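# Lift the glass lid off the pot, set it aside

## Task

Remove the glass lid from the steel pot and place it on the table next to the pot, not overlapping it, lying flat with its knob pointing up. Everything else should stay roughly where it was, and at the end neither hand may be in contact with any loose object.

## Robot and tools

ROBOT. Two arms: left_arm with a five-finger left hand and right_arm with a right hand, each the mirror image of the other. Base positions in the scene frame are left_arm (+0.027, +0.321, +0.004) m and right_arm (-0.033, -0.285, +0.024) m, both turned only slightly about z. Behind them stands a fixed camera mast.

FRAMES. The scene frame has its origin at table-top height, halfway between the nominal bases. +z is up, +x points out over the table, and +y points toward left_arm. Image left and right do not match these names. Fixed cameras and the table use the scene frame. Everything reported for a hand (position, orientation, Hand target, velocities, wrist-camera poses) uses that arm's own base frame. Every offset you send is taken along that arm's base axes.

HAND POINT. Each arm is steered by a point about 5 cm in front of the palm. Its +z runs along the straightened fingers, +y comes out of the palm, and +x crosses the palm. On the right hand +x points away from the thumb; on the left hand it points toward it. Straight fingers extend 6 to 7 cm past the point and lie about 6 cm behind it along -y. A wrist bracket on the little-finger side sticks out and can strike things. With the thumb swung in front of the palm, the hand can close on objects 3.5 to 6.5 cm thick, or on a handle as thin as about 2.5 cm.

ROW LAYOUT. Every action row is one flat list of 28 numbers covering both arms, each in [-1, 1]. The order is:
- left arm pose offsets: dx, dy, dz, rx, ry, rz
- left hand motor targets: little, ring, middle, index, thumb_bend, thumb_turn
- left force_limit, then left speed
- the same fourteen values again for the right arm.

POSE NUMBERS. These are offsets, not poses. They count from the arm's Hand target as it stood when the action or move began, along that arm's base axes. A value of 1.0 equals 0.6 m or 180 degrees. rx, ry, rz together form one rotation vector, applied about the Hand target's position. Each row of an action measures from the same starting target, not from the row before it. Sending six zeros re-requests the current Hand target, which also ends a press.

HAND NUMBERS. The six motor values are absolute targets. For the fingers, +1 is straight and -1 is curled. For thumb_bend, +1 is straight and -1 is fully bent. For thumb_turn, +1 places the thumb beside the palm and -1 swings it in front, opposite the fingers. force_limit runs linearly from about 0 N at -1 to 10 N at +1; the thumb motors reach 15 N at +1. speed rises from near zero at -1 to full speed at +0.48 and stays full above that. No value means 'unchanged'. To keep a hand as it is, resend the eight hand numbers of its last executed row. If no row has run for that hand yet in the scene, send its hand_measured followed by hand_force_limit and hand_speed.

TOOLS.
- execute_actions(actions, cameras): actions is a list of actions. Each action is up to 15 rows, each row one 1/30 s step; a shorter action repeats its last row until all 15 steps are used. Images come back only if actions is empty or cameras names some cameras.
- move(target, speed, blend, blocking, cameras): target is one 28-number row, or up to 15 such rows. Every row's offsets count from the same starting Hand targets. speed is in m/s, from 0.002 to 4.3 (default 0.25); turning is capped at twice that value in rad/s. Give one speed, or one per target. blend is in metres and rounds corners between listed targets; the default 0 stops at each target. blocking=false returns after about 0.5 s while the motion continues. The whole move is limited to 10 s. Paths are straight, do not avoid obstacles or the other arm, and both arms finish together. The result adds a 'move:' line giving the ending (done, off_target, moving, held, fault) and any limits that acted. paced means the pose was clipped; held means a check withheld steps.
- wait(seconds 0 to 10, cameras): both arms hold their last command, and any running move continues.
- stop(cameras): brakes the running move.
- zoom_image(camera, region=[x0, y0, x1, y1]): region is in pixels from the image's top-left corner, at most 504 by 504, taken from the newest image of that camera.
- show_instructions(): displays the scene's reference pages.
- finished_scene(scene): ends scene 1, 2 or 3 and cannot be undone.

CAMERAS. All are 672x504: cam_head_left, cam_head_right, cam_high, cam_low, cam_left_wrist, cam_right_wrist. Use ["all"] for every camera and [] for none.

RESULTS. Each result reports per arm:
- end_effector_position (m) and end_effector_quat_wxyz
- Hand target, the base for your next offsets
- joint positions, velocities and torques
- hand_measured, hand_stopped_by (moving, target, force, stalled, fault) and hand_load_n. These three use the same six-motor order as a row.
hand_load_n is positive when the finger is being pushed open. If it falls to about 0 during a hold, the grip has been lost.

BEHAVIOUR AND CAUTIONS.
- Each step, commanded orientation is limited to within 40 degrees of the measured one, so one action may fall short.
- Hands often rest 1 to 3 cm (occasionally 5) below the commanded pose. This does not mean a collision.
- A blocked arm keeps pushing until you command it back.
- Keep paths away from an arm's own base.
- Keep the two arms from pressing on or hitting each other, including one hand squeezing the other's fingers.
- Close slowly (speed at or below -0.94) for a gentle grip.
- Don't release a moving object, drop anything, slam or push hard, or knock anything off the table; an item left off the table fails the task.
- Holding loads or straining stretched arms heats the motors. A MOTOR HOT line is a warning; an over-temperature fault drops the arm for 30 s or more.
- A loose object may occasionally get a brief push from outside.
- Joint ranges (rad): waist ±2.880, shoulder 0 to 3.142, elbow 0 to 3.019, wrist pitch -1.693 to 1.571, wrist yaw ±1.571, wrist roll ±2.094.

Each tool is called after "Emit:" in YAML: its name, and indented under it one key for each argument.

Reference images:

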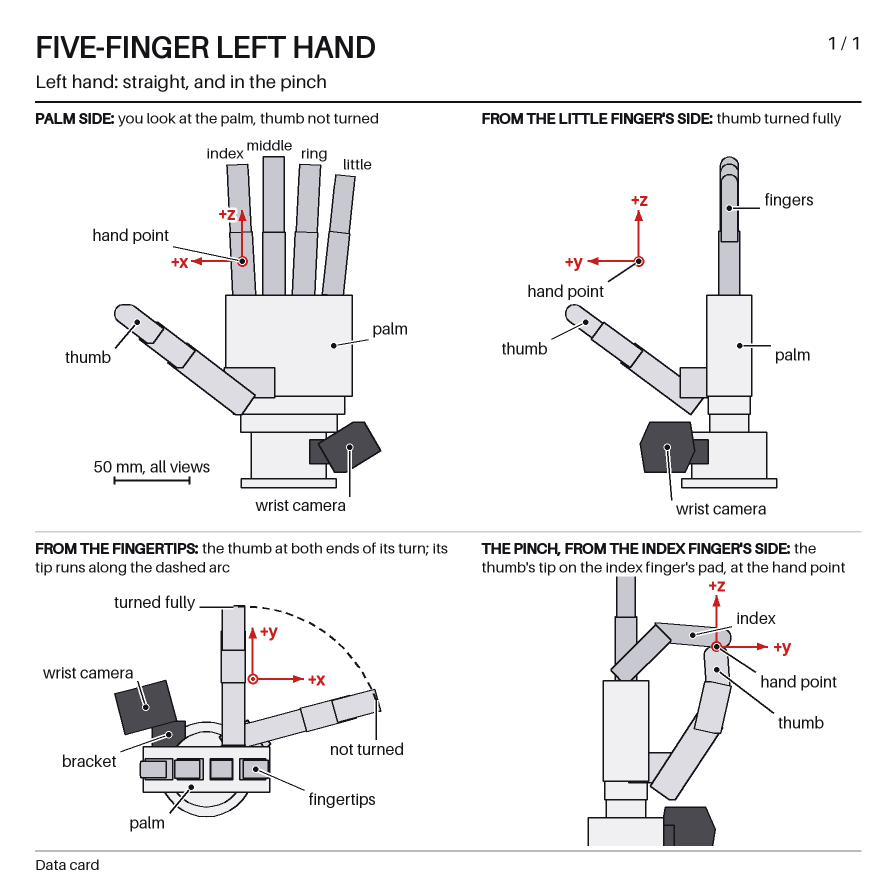

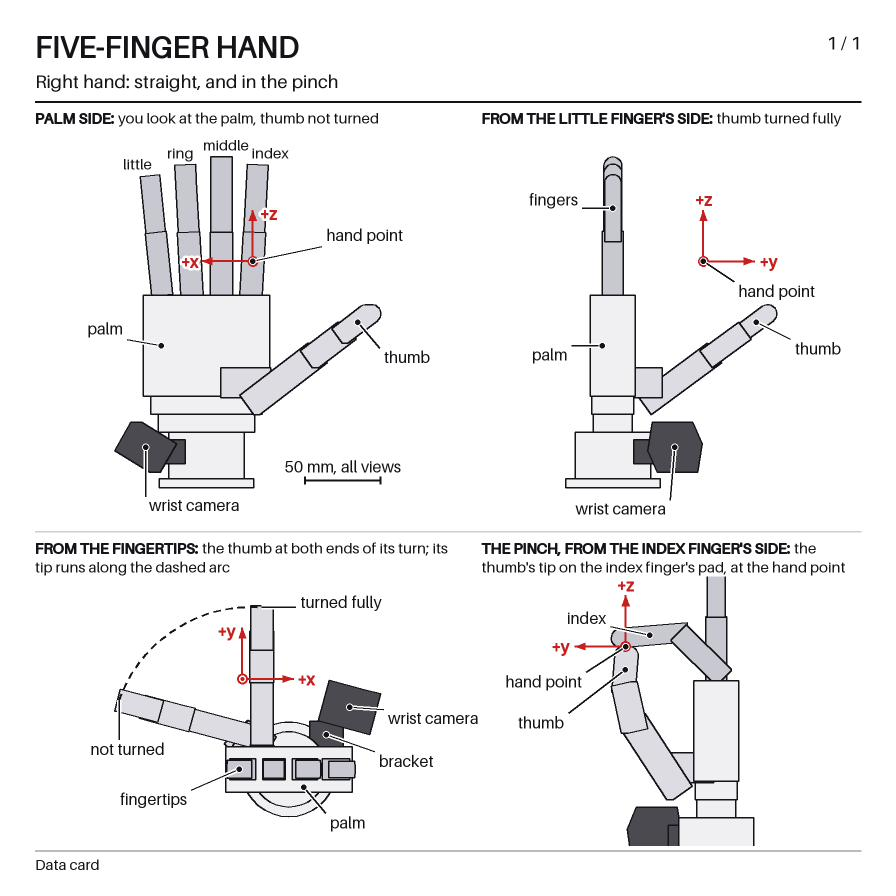

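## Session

Emit:
execute_actions:
  actions: []

Emit:
zoom_image:
  camera: "cam_low"
  region: [180, 190, 360, 330]

Scene clock: 0.00 s.
left_arm: end_effector_position=(+0.1875, -0.3639, +0.2355) hand_measured=(+1.000, +1.000, +1.000, +1.000, +1.000, +1.000) hand_load_n=(+0.0, +0.0, +0.0, +0.0, +0.0, +0.0) hand_stopped_by=(target, target, target, target, target, target) hand_force_limit=0.00 hand_speed=-0.80 end_effector_quat_wxyz=(-0.265, -0.070, +0.936, -0.222) | right_arm: end_effector_position=(+0.7065, +0.1141, +0.1824) hand_measured=(+1.000, +1.000, +1.000, +1.000, +1.000, +1.000) hand_load_n=(+0.0, +0.0, +0.0, +0.0, +0.0, +0.0) hand_stopped_by=(target, target, target, target, target, target) hand_force_limit=0.00 hand_speed=-0.80 end_effector_quat_wxyz=(-0.367, +0.671, -0.320, +0.559)
Joint positions: left_arm=[-0.8 1.542 1.419 -1.444 0.706 0.619] | right_arm=[0.179 1.712 1.106 0.499 0.043 -0.541]
Joint velocities: within noise
Joint torques (N m): no reading
Heat: left arm: hottest elbow 31 °C; right arm: hottest elbow 38 °C.
Hand target: left_arm +0.1916, -0.3682, +0.2447; -0.256, -0.065, +0.936, -0.233 | right_arm +0.7131, +0.1153, +0.1941; -0.371, +0.664, -0.317, +0.566

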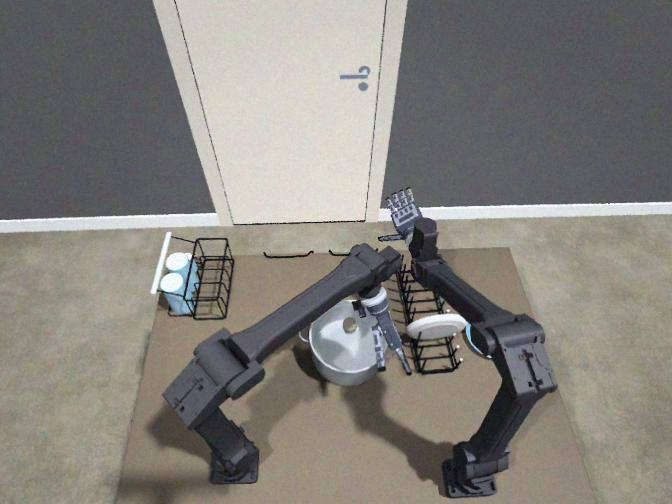

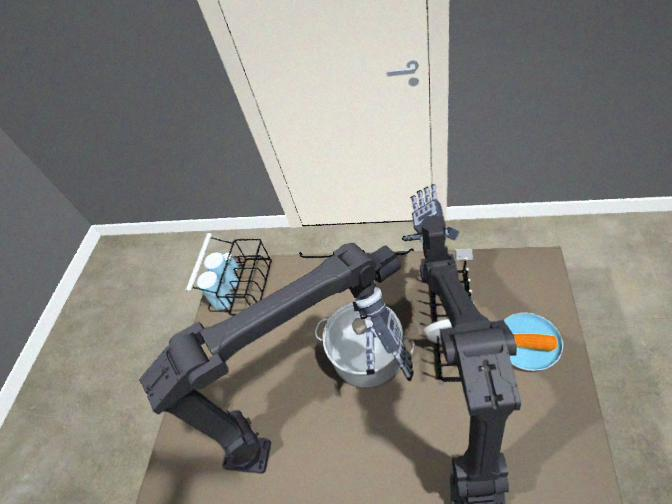

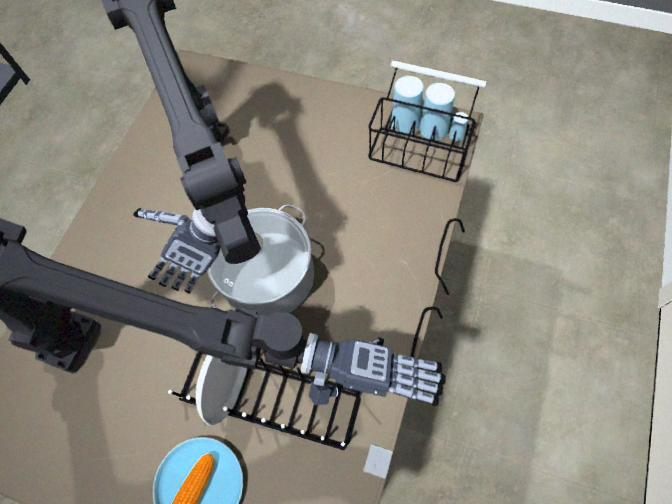

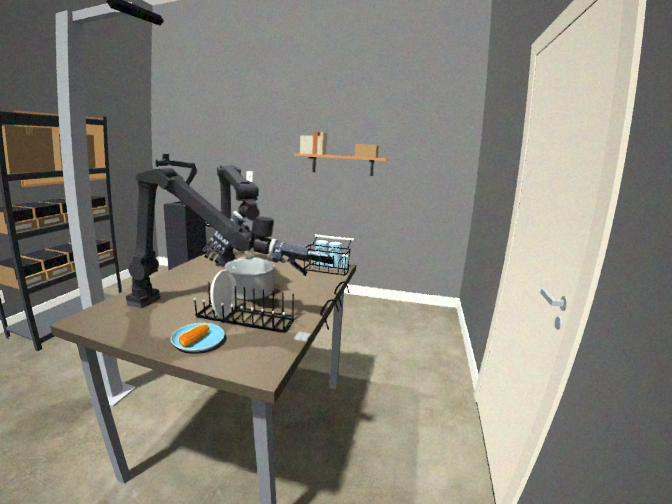

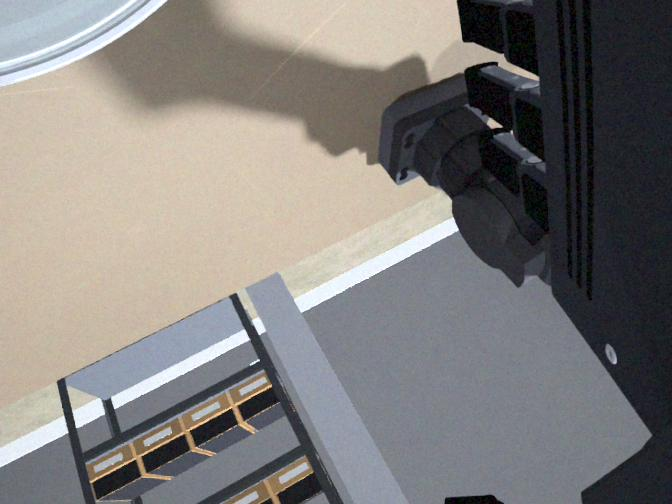

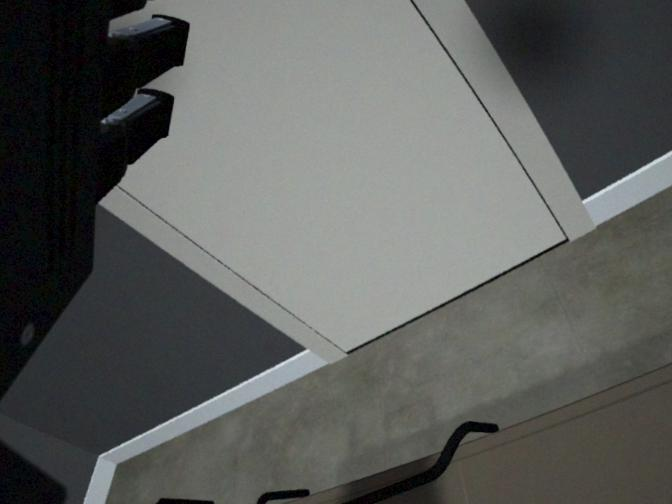

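Scaled by 2.800 from the camera's 672x504 image, which has a finer 960x720 frame.

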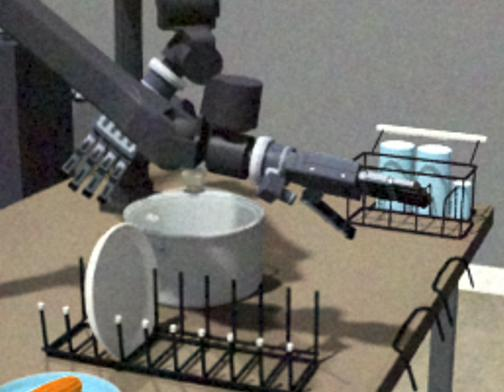

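Emit:
zoom_image:
  camera: "cam_head_left"
  region: [280, 280, 440, 400]

Scaled by 3.150 from the camera's 672x504 image, which has a finer 960x720 frame.

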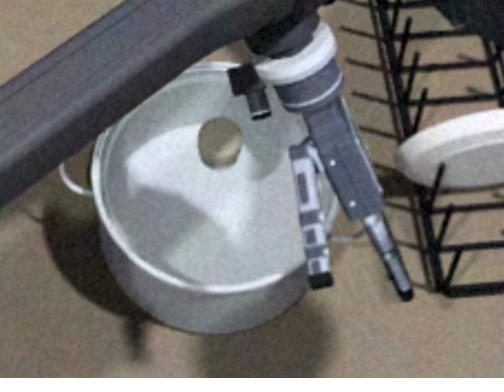

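Emit:
move:
  target:
    - [0, 0, 0.159, 0, 0, 0, -0.9, -0.9, 0.35, 0.35, 0.6, -1, 0, 0.3, -0.05,0,0.15,0,0,0, 1,1,1,1,1,1,0,-0.8]
    - [0.19, 0.1055, 0.092, -0.0909, -0.233, 0.3107, -0.9, -0.9, 0.35, 0.35, 0.6, -1, 0, 0.3, -0.272,-0.459,0.183,0,0,-0.13, 1,1,1,1,1,1,0,-0.8]
  cameras: ["all"]
  speed: 0.3
  blend: [0.03,0]

Emit:
zoom_image:
  camera: "cam_head_left"
  region: [290, 260, 410, 350]

Emit:
zoom_image:
  camera: "cam_high"
  region: [200, 160, 320, 260]

Scene clock: 26.77 s.
left_arm: end_effector_position=(+0.3075, -0.3018, +0.2917) hand_measured=(-0.900, -0.900, +0.350, +0.350, +0.600, -1.000) hand_load_n=(+0.0, +0.0, +0.0, +0.0, +0.0, +0.0) hand_stopped_by=(target, target, target, target, target, target) hand_force_limit=0.00 hand_speed=0.30 end_effector_quat_wxyz=(+0.208, -0.368, +0.793, -0.439) | right_arm: end_effector_position=(+0.5543, -0.1578, +0.2989) hand_measured=(+1.000, +1.000, +1.000, +1.000, +1.000, +1.000) hand_load_n=(+0.0, +0.0, +0.0, +0.0, +0.5, +0.0) hand_stopped_by=(target, target, target, target, target, target) hand_force_limit=0.00 hand_speed=-0.80 end_effector_quat_wxyz=(-0.251, +0.588, -0.446, +0.627)
Joint positions: left_arm=[-0.709 0.935 0.959 -0.58 -0.013 -0.001] | right_arm=[-0.269 1.211 0.894 0.227 0 -0.541]
Joint torques (N m): left_arm=[-0.32 -7.41 7.01 2.67 -0.1 -0.13] | right_arm=[0.62 -8.76 8.13 2.04 -0.17 0.07]
Heat: left arm: hottest elbow 35 °C; right arm: hottest elbow 39 °C.
Hand target: left_arm +0.3056, -0.3050, +0.2998; +0.211, -0.366, +0.785, -0.453 | right_arm +0.5499, -0.1602, +0.3040; -0.249, +0.586, -0.445, +0.629
Off the commanded pose: left_arm 0.009 m, 2 deg | right_arm 0.007 m, 0 deg.
move: done

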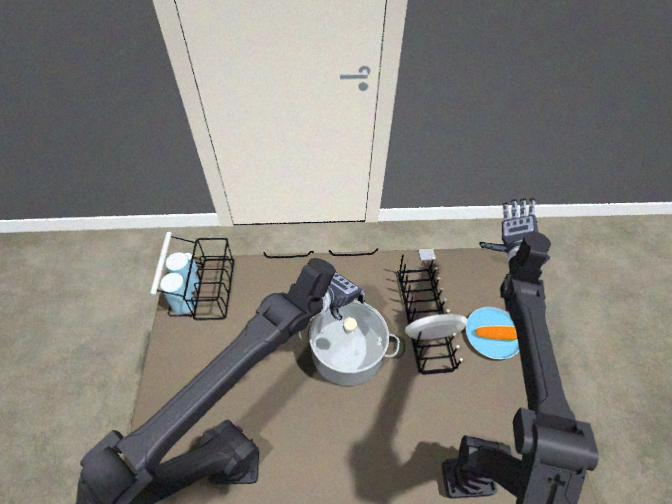

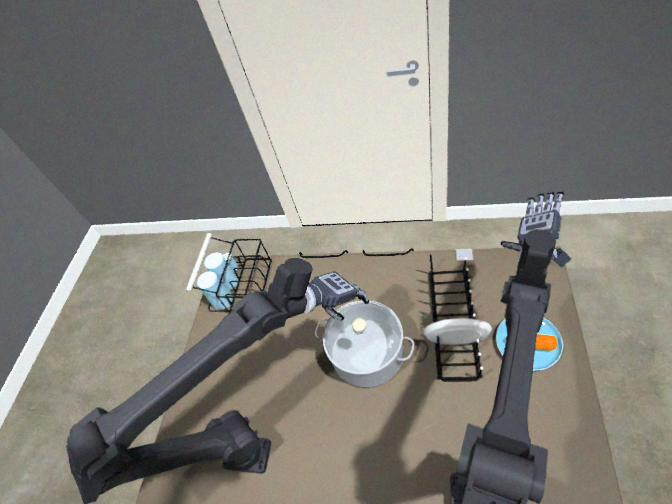

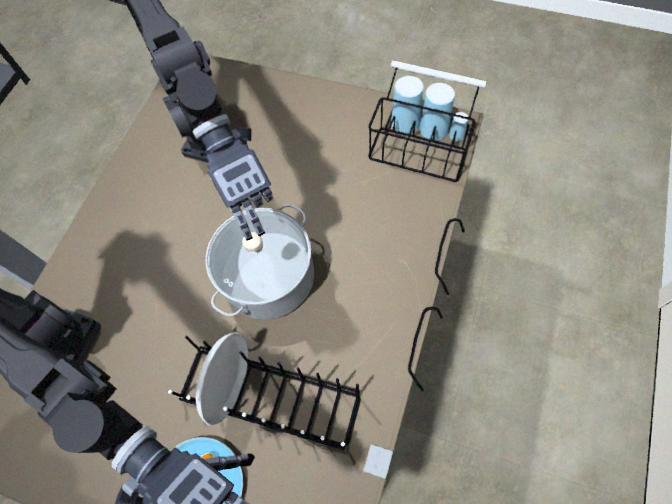

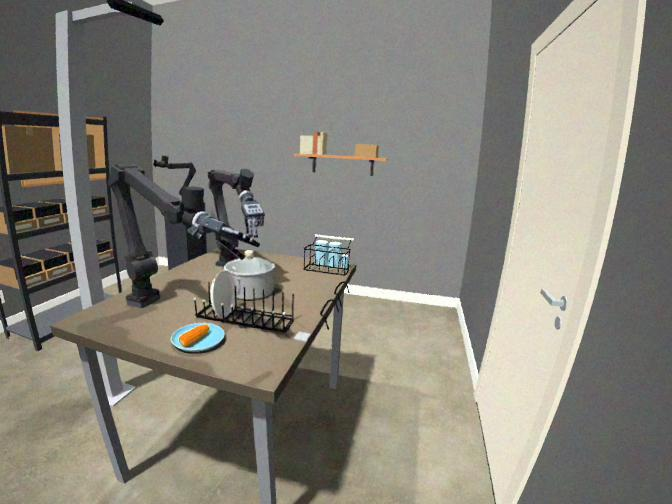

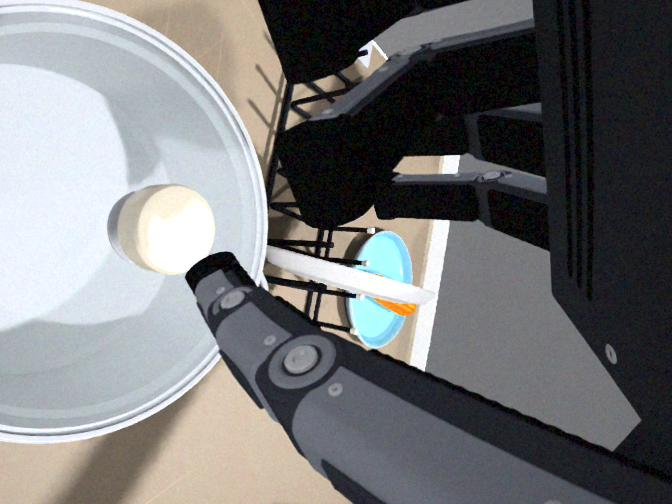

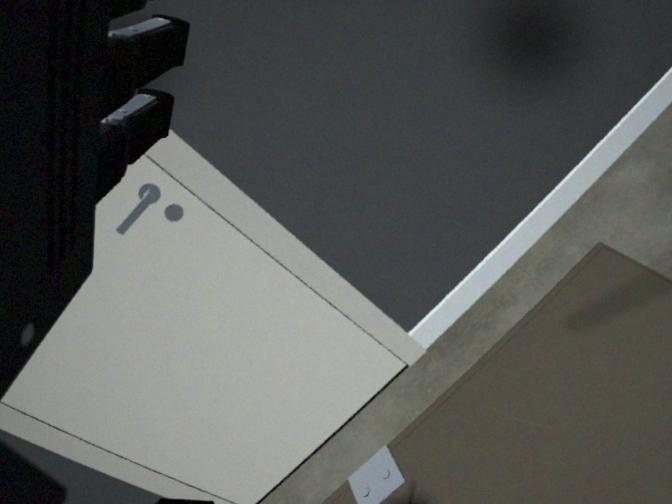

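Scaled by 4.200 from the camera's 672x504 image, which has a finer 960x720 frame.

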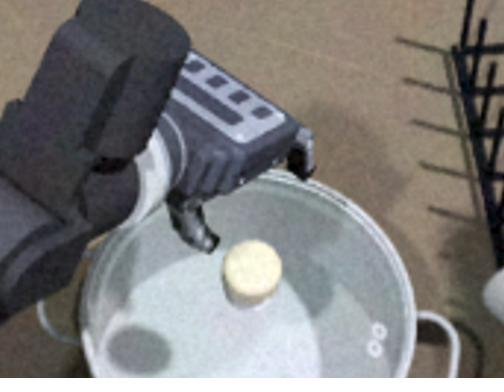

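Scaled by 4.200 from the camera's 672x504 image, which has a finer 960x720 frame.

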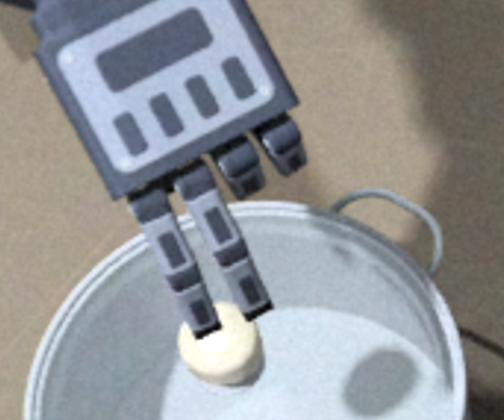

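Emit:
move:
  target: [-0.0027, -0.0083, -0.179, 0, 0, 0, -0.9, -0.9, 0.35, 0.35, 0.6, -1, 0, 0.3, 0,0,0,0,0,0, 1,1,1,1,1,1,0,-0.8]
  cameras: ["cam_head_left","cam_high","cam_low","cam_left_wrist"]
  speed: 0.1

Emit:
zoom_image:
  camera: "cam_head_left"
  region: [290, 260, 410, 350]

Emit:
zoom_image:
  camera: "cam_high"
  region: [200, 190, 320, 290]

Emit:
zoom_image:
  camera: "cam_low"
  region: [210, 220, 290, 300]

Scene clock: 36.40 s.
left_arm: end_effector_position=(+0.3037, -0.3047, +0.1937) hand_measured=(-0.900, -0.900, +0.350, +0.350, +0.600, -1.000) hand_load_n=(+0.0, +0.0, +0.0, +0.0, +0.0, +0.0) hand_stopped_by=(target, target, target, target, target, target) hand_force_limit=0.00 hand_speed=0.30 end_effector_quat_wxyz=(+0.212, -0.366, +0.787, -0.449) | right_arm: end_effector_position=(+0.5543, -0.1578, +0.2989) hand_measured=(+1.000, +1.000, +1.000, +1.000, +1.000, +1.000) hand_load_n=(+0.0, +0.0, +0.0, +0.0, +0.0, +0.0) hand_stopped_by=(target, target, target, target, target, target) hand_force_limit=0.00 hand_speed=-0.80 end_effector_quat_wxyz=(-0.251, +0.588, -0.446, +0.627)
Joint positions: left_arm=[-0.726 0.955 0.698 -0.276 -0.028 -0.01] | right_arm=[-0.269 1.211 0.894 0.227 0 -0.541]
Joint torques (N m): left_arm=[-0.15 -5.07 6.94 2.67 -0.1 -0.11] | right_arm=[0.62 -8.76 8.13 2.04 -0.17 0.06]
Heat: left arm: hottest elbow 36 °C; right arm: hottest elbow 39 °C.
Hand target: left_arm +0.3040, -0.3100, +0.1925; +0.211, -0.366, +0.785, -0.453 | right_arm +0.5499, -0.1602, +0.3040; -0.249, +0.586, -0.445, +0.629
Off the commanded pose: left_arm 0.005 m, 1 deg | right_arm 0.007 m, 0 deg.
move: done
Images, in order (width x height): cam_head_left 672x504, cam_high 672x504, cam_low 672x504, cam_left_wrist 672x504.

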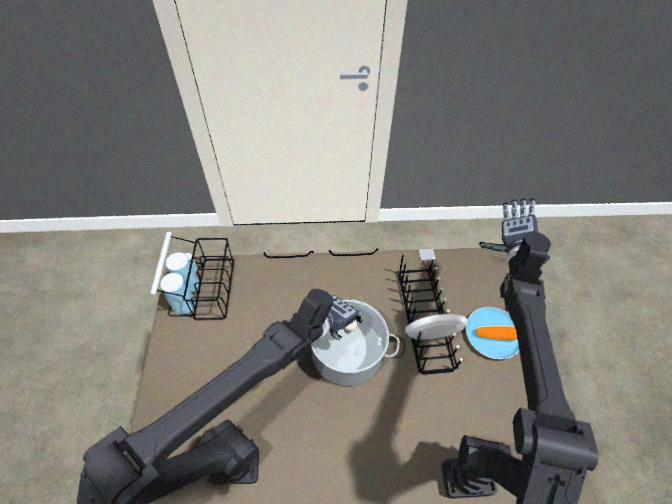

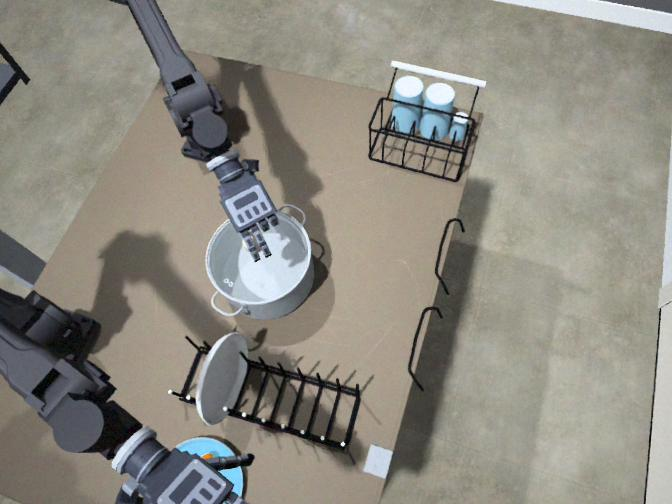

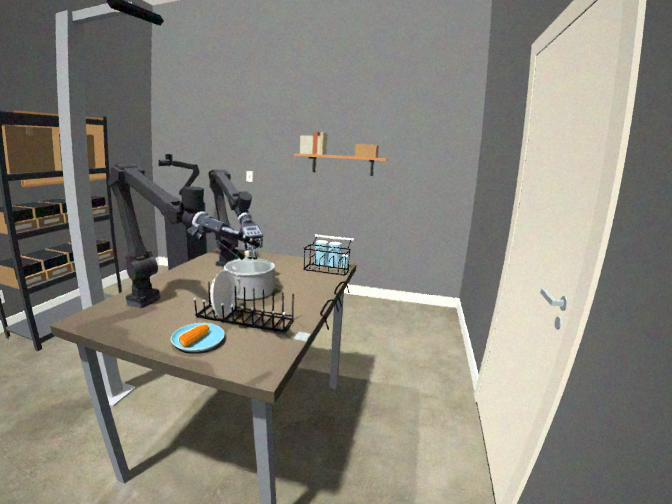

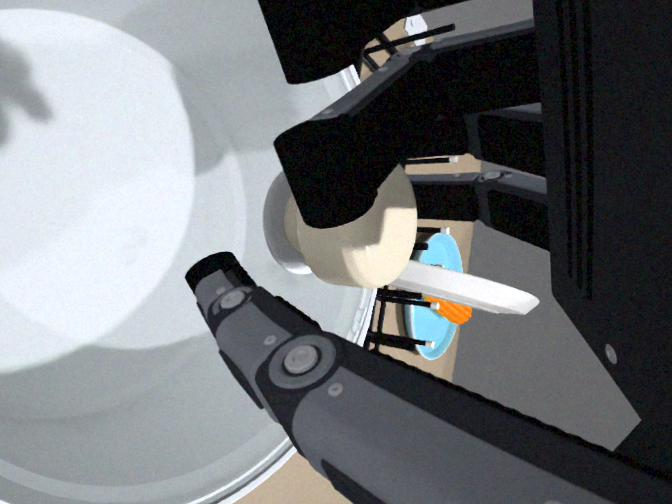

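Scaled by 4.200 from the camera's 672x504 image, which has a finer 960x720 frame.

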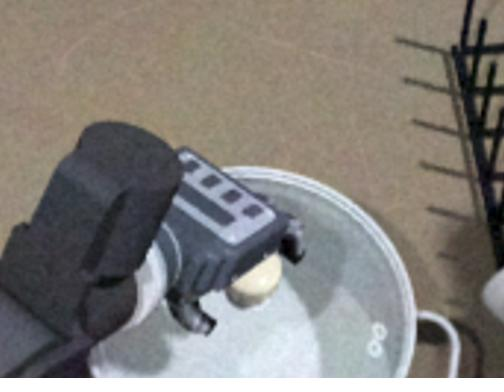

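Scaled by 4.200 from the camera's 672x504 image, which has a finer 960x720 frame.

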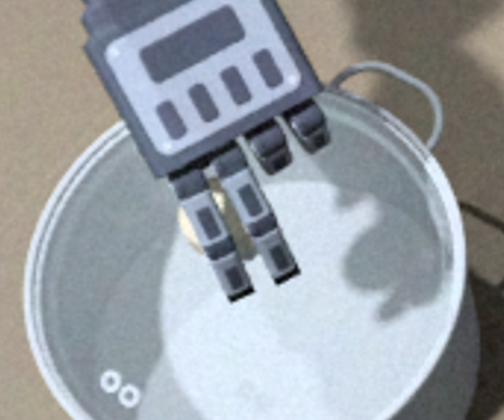

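Scaled by 6.300 from the camera's 672x504 image, which has a finer 960x720 frame.

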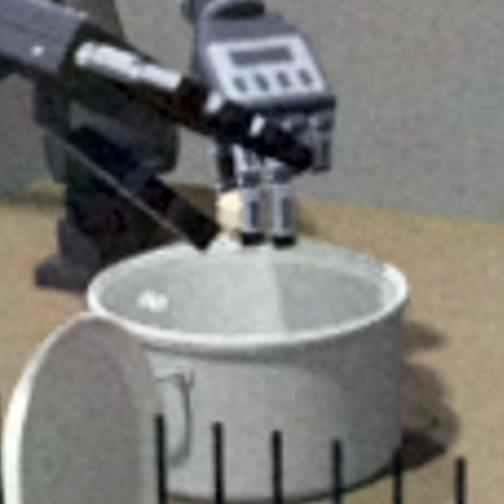

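Emit:
move:
  target: [0.0202, -0.0237, 0.0517, -0.0107, -0.0128, 0, -0.9, -0.9, 0.35, 0.35, 0.6, -1, 0, 0.3, 0,0,0,0,0,0, 1,1,1,1,1,1,0,-0.8]
  cameras: ["cam_head_left","cam_high","cam_left_wrist"]
  speed: 0.06

Emit:
zoom_image:
  camera: "cam_head_left"
  region: [290, 260, 410, 350]

Emit:
zoom_image:
  camera: "cam_high"
  region: [200, 190, 320, 290]

Scene clock: 50.77 s.
left_arm: end_effector_position=(+0.3024, -0.3064, +0.1926) hand_measured=(-0.900, -0.900, +0.350, +0.350, +0.600, -1.000) hand_load_n=(+0.0, +0.0, +0.0, +0.0, +0.0, +0.0) hand_stopped_by=(target, target, target, target, target, target) hand_force_limit=0.00 hand_speed=0.30 end_effector_quat_wxyz=(+0.213, -0.366, +0.788, -0.447) | right_arm: end_effector_position=(+0.5543, -0.1578, +0.2989) hand_measured=(+1.000, +1.000, +1.000, +1.000, +1.000, +1.000) hand_load_n=(+0.0, +0.0, +0.0, +0.0, +0.0, +0.0) hand_stopped_by=(target, target, target, target, target, target) hand_force_limit=0.00 hand_speed=-0.80 end_effector_quat_wxyz=(-0.251, +0.588, -0.446, +0.627)
Joint positions: left_arm=[-0.734 0.957 0.698 -0.276 -0.036 -0.012] | right_arm=[-0.269 1.211 0.894 0.227 0 -0.541]
Joint torques (N m): left_arm=[-0.15 -4.95 10.95 2.76 -0.11 -0.13] | right_arm=[0.62 -8.76 8.12 2.06 -0.17 0.06]
Heat: left arm: hottest elbow 35 °C; right arm: hottest elbow 39 °C.
Hand target: left_arm +0.3162, -0.3241, +0.2236; +0.220, -0.361, +0.773, -0.474 | right_arm +0.5499, -0.1602, +0.3040; -0.249, +0.586, -0.445, +0.629
Off the commanded pose: left_arm 0.038 m, 4 deg | right_arm 0.007 m, 0 deg.
move: off_target (left_arm)
Images, in order (width x height): cam_head_left 672x504, cam_high 672x504, cam_left_wrist 672x504.

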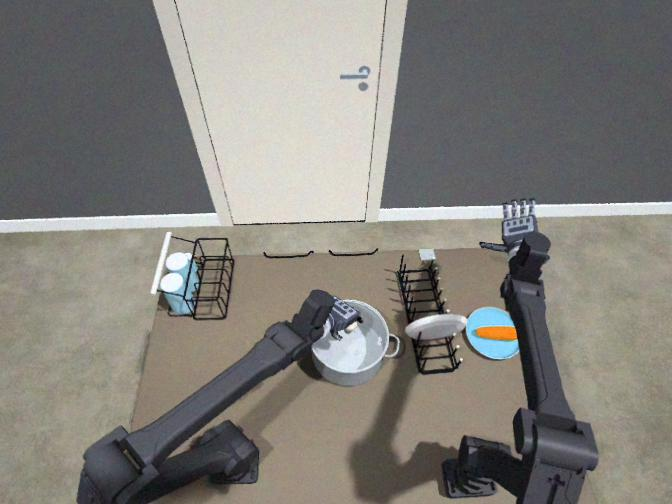

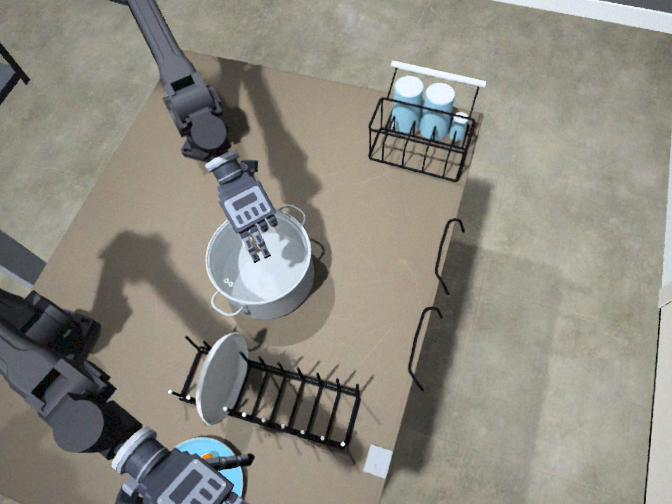

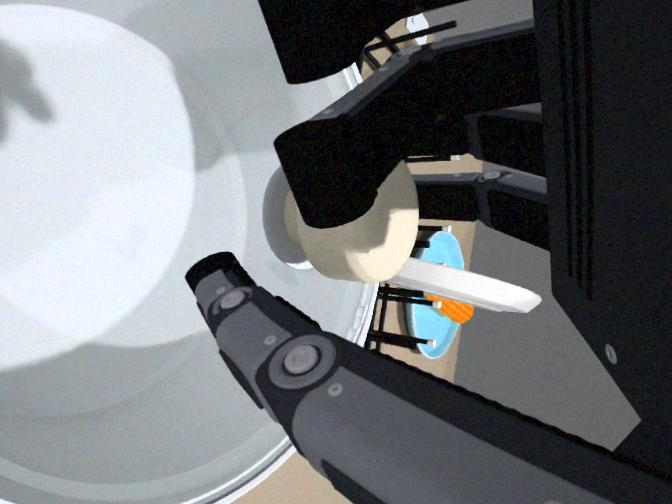

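Scaled by 4.200 from the camera's 672x504 image, which has a finer 960x720 frame.

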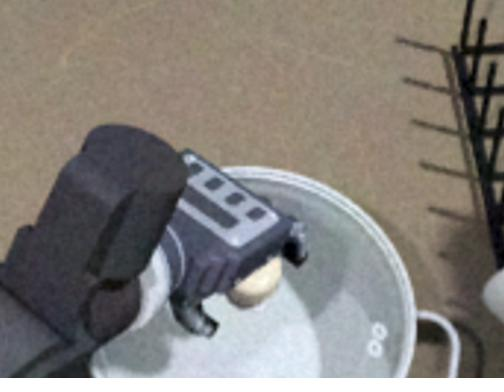

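Scaled by 4.200 from the camera's 672x504 image, which has a finer 960x720 frame.

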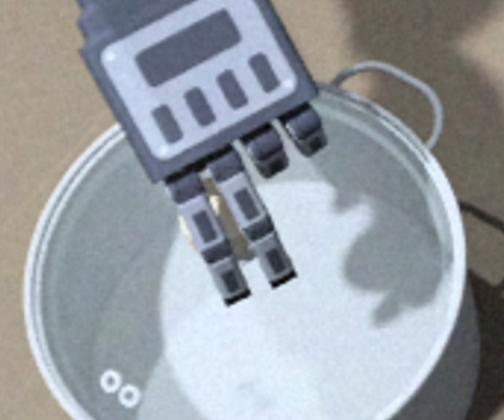

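Emit:
move:
  target: [0.0135, -0.0095, 0.014, 0, 0, 0, -0.9, -0.9, 0.35, 0.35, 0.6, -1, 0, 0.3, 0,0,0,0,0,0, 1,1,1,1,1,1,0,-0.8]
  cameras: ["cam_head_left","cam_left_wrist"]
  speed: 0.06

Emit:
zoom_image:
  camera: "cam_head_left"
  region: [290, 260, 410, 350]

Scene clock: 56.87 s.
left_arm: end_effector_position=(+0.3111, -0.3144, +0.2018) hand_measured=(-0.900, -0.900, +0.350, +0.350, +0.600, -1.000) hand_load_n=(+0.0, +0.0, +0.0, +0.0, +0.0, +0.0) hand_stopped_by=(target, target, target, target, target, target) hand_force_limit=0.00 hand_speed=0.30 end_effector_quat_wxyz=(+0.214, -0.365, +0.786, -0.451) | right_arm: end_effector_position=(+0.5543, -0.1578, +0.2989) hand_measured=(+1.000, +1.000, +1.000, +1.000, +1.000, +1.000) hand_load_n=(+0.0, +0.0, +0.0, +0.0, +0.0, -0.5) hand_stopped_by=(target, target, target, target, target, target) hand_force_limit=0.00 hand_speed=-0.80 end_effector_quat_wxyz=(-0.251, +0.588, -0.446, +0.627)
Joint positions: left_arm=[-0.734 0.984 0.733 -0.276 -0.036 -0.012] | right_arm=[-0.269 1.211 0.894 0.227 0 -0.541]
Joint torques (N m): left_arm=[-0.09 -5.3 11.22 2.28 0.05 -0.1] | right_arm=[0.62 -8.76 8.13 2.04 -0.17 0.06]
Heat: left arm: hottest elbow 36 °C; right arm: hottest elbow 39 °C.
Hand target: left_arm +0.3242, -0.3299, +0.2319; +0.220, -0.361, +0.773, -0.474 | right_arm +0.5499, -0.1602, +0.3040; -0.249, +0.586, -0.445, +0.629
Off the commanded pose: left_arm 0.036 m, 3 deg | right_arm 0.007 m, 0 deg.
move: off_target (left_arm)
Images, in order (width x height): cam_head_left 672x504, cam_left_wrist 672x504.

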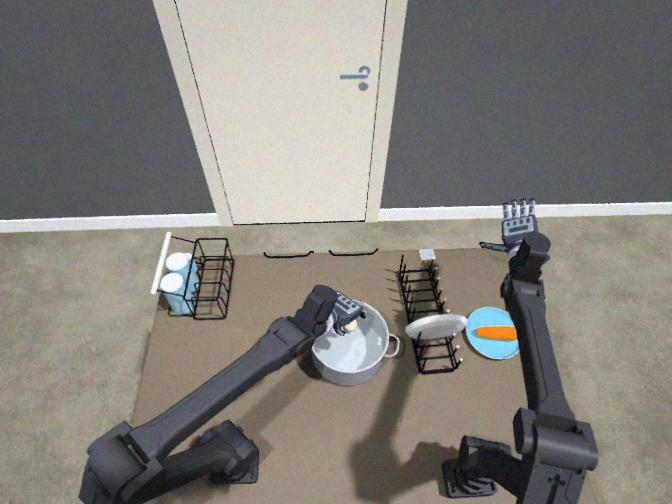

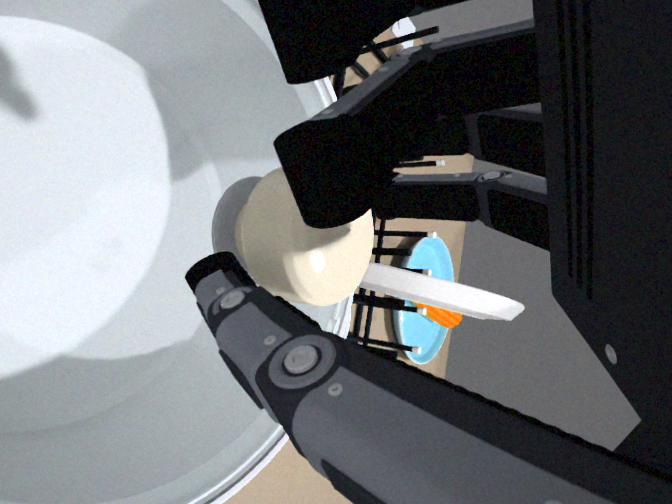

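Scaled by 4.200 from the camera's 672x504 image, which has a finer 960x720 frame.

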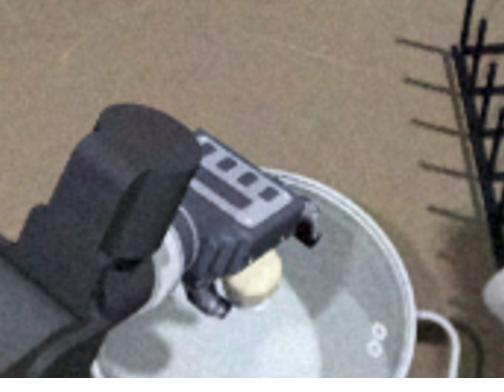

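Emit:
move:
  target:
    - [-0.0487, 0.0465, 0.05, 0, 0, 0, -0.9, -0.9, 0.35, 0.35, 0.6, -1, 0, 0.3, 0,0,0,0,0,0, 1,1,1,1,1,1,0,-0.8]
    - [-0.029, 0.0285, -0.061, 0, 0, 0, -0.9, -0.9, 0.35, 0.35, 0.6, -1, 0, 0.3, 0,0,0,0,0,0, 1,1,1,1,1,1,0,-0.8]
    - [-0.0053, 0.0087, -0.0093, 0, 0, 0, -0.9, -0.9, 0.35, 0.35, 0.6, -1, 0, 0.3, 0,0,0,0,0,0, 1,1,1,1,1,1,0,-0.8]
  cameras: ["cam_head_left","cam_left_wrist"]
  speed: [0.12,0.08,0.06]

Emit:
zoom_image:
  camera: "cam_head_left"
  region: [290, 260, 410, 350]

Scene clock: 75.47 s.
left_arm: end_effector_position=(+0.3097, -0.3139, +0.2007) hand_measured=(-0.900, -0.900, +0.350, +0.350, +0.600, -1.000) hand_load_n=(+0.0, +0.0, +0.0, +0.0, +0.0, +0.0) hand_stopped_by=(target, target, target, target, target, target) hand_force_limit=0.00 hand_speed=0.30 end_effector_quat_wxyz=(+0.216, -0.363, +0.782, -0.459) | right_arm: end_effector_position=(+0.5543, -0.1578, +0.2989) hand_measured=(+1.000, +1.000, +1.000, +1.000, +1.000, +1.000) hand_load_n=(+0.0, +0.0, +0.0, +0.0, +0.0, -0.5) hand_stopped_by=(target, target, target, target, target, target) hand_force_limit=0.00 hand_speed=-0.80 end_effector_quat_wxyz=(-0.251, +0.588, -0.446, +0.627)
Joint positions: left_arm=[-0.734 0.972 0.713 -0.247 -0.033 -0.012] | right_arm=[-0.269 1.211 0.894 0.227 0 -0.541]
Joint torques (N m): left_arm=[0.38 -5.25 11.06 1.55 0.13 -0.08] | right_arm=[0.62 -8.76 8.12 2.04 -0.17 0.06]
Heat: left arm: hottest elbow 40 °C; right arm: hottest elbow 40 °C.
Hand target: left_arm +0.3211, -0.3247, +0.2264; +0.220, -0.361, +0.773, -0.474 | right_arm +0.5499, -0.1602, +0.3040; -0.249, +0.586, -0.445, +0.629
Off the commanded pose: left_arm 0.030 m, 2 deg | right_arm 0.007 m, 0 deg.
move: off_target (left_arm)
Images, in order (width x height): cam_head_left 672x504, cam_left_wrist 672x504.

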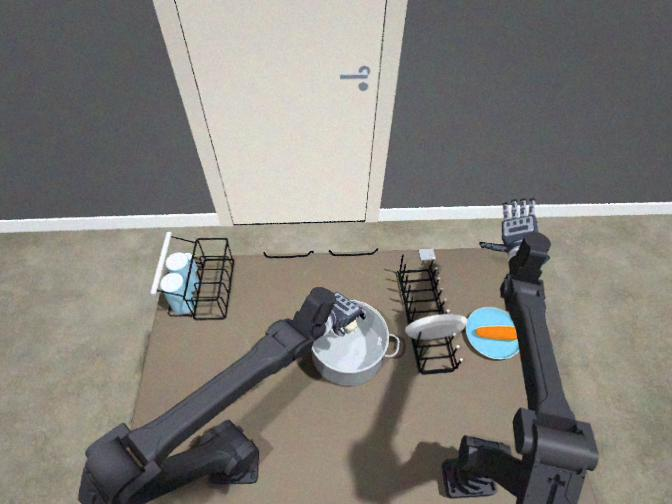

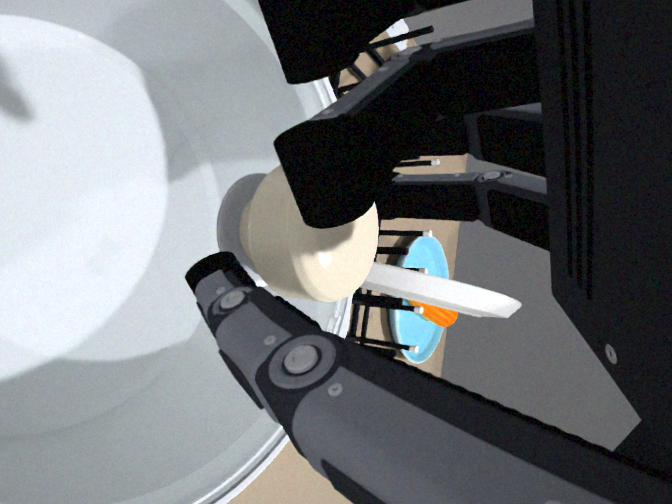

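Scaled by 4.200 from the camera's 672x504 image, which has a finer 960x720 frame.

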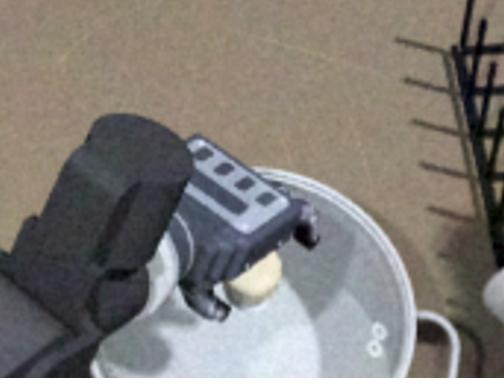

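Emit:
move:
  target:
    - [-0.047, 0.0395, 0.059, 0, 0, 0, -0.9, -0.9, 0.35, 0.35, 0.6, -1, 0, 0.3, 0,0,0,0,0,0, 1,1,1,1,1,1,0,-0.8]
    - [-0.026, 0.0195, -0.054, 0, 0, 0, -0.9, -0.9, 0.35, 0.35, 0.6, -1, 0, 0.3, 0,0,0,0,0,0, 1,1,1,1,1,1,0,-0.8]
  cameras: []
  speed: [0.15,0.1]

Emit:
move:
  target:
    - [0.0128, -0.0107, 0.0433, 0, 0, 0, -0.9, -0.9, 0.35, 0.35, 0.6, -1, 0, 0.3, 0,0,0,0,0,0, 1,1,1,1,1,1,0,-0.8]
  cameras: ["cam_head_left","cam_left_wrist"]
  speed: [0.06]

Emit:
zoom_image:
  camera: "cam_head_left"
  region: [290, 260, 410, 350]

Scene clock: 92.30 s.
left_arm: end_effector_position=(+0.3044, -0.3087, +0.1946) hand_measured=(-0.900, -0.900, +0.350, +0.350, +0.600, -1.000) hand_load_n=(+0.0, +0.0, +0.0, +0.0, +0.0, +0.0) hand_stopped_by=(target, target, target, target, target, target) hand_force_limit=0.00 hand_speed=0.30 end_effector_quat_wxyz=(+0.221, -0.360, +0.775, -0.469) | right_arm: end_effector_position=(+0.5543, -0.1578, +0.2989) hand_measured=(+1.000, +1.000, +1.000, +1.000, +1.000, +1.000) hand_load_n=(+0.0, +0.0, +0.0, -0.5, +0.0, +0.0) hand_stopped_by=(target, target, target, target, target, target) hand_force_limit=0.00 hand_speed=-0.80 end_effector_quat_wxyz=(-0.251, +0.588, -0.446, +0.627)
Joint positions: left_arm=[-0.734 0.943 0.666 -0.203 -0.035 -0.012] | right_arm=[-0.269 1.211 0.894 0.227 0 -0.541]
Joint torques (N m): left_arm=[-0.09 -4.95 6.87 2.7 -0.05 -0.1] | right_arm=[0.62 -8.76 8.13 2.04 -0.17 0.07]
Heat: left arm: hottest elbow 45 °C; right arm: hottest elbow 40 °C.
Hand target: left_arm +0.3055, -0.3130, +0.1938; +0.220, -0.361, +0.773, -0.473 | right_arm +0.5499, -0.1602, +0.3040; -0.249, +0.586, -0.445, +0.629
Off the commanded pose: left_arm 0.005 m, 1 deg | right_arm 0.007 m, 0 deg.
move: done
No camera images: "cameras" was empty.

Scene clock: 93.30 s.
left_arm: end_effector_position=(+0.3026, -0.3070, +0.1936) hand_measured=(-0.900, -0.900, +0.350, +0.350, +0.600, -1.000) hand_load_n=(+0.0, +0.0, +0.0, +0.0, +0.0, +0.0) hand_stopped_by=(target, target, target, target, target, target) hand_force_limit=0.00 hand_speed=0.30 end_effector_quat_wxyz=(+0.217, -0.363, +0.782, -0.458) | right_arm: end_effector_position=(+0.5543, -0.1578, +0.2989) hand_measured=(+1.000, +1.000, +1.000, +1.000, +1.000, +1.000) hand_load_n=(+0.0, -0.5, -0.5, +0.0, +0.0, +0.0) hand_stopped_by=(target, target, target, target, target, target) hand_force_limit=0.00 hand_speed=-0.80 end_effector_quat_wxyz=(-0.251, +0.588, -0.446, +0.627)
Joint positions: left_arm=[-0.734 0.946 0.68 -0.24 -0.035 -0.012] | right_arm=[-0.269 1.211 0.894 0.227 0 -0.541]
Joint torques (N m): left_arm=[0.15 -4.95 11.15 1.66 0.03 -0.09] | right_arm=[0.62 -8.7 8.13 2.04 -0.17 0.06]
Heat: left arm: hottest elbow 45 °C; right arm: hottest elbow 40 °C.
Hand target: left_arm +0.3131, -0.3194, +0.2199; +0.220, -0.361, +0.773, -0.474 | right_arm +0.5499, -0.1602, +0.3040; -0.249, +0.586, -0.445, +0.629
Off the commanded pose: left_arm 0.031 m, 2 deg | right_arm 0.007 m, 0 deg.
move: off_target (left_arm)
Images, in order (width x height): cam_head_left 672x504, cam_left_wrist 672x504.

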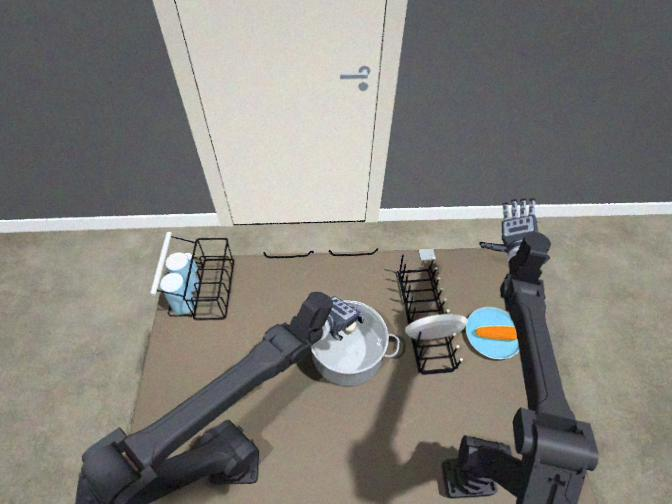

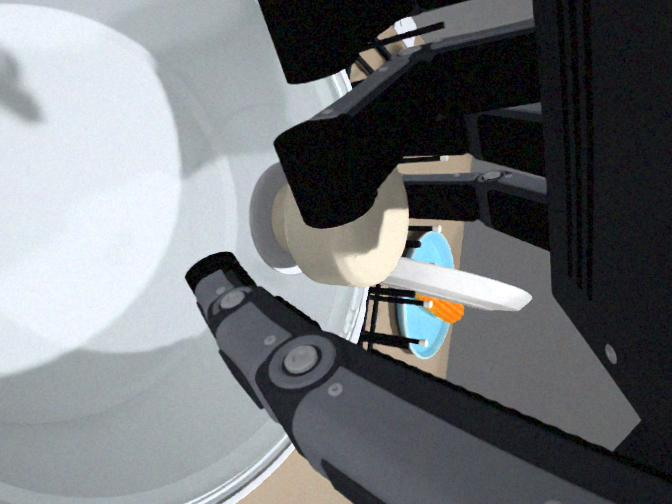

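Scaled by 4.200 from the camera's 672x504 image, which has a finer 960x720 frame.

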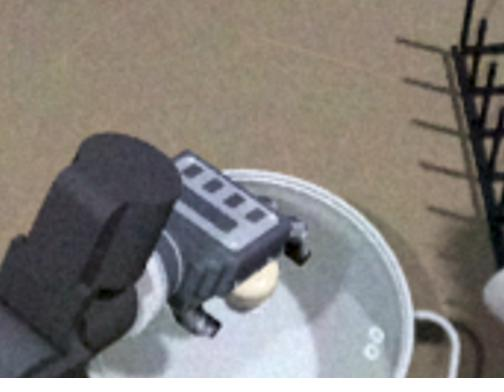

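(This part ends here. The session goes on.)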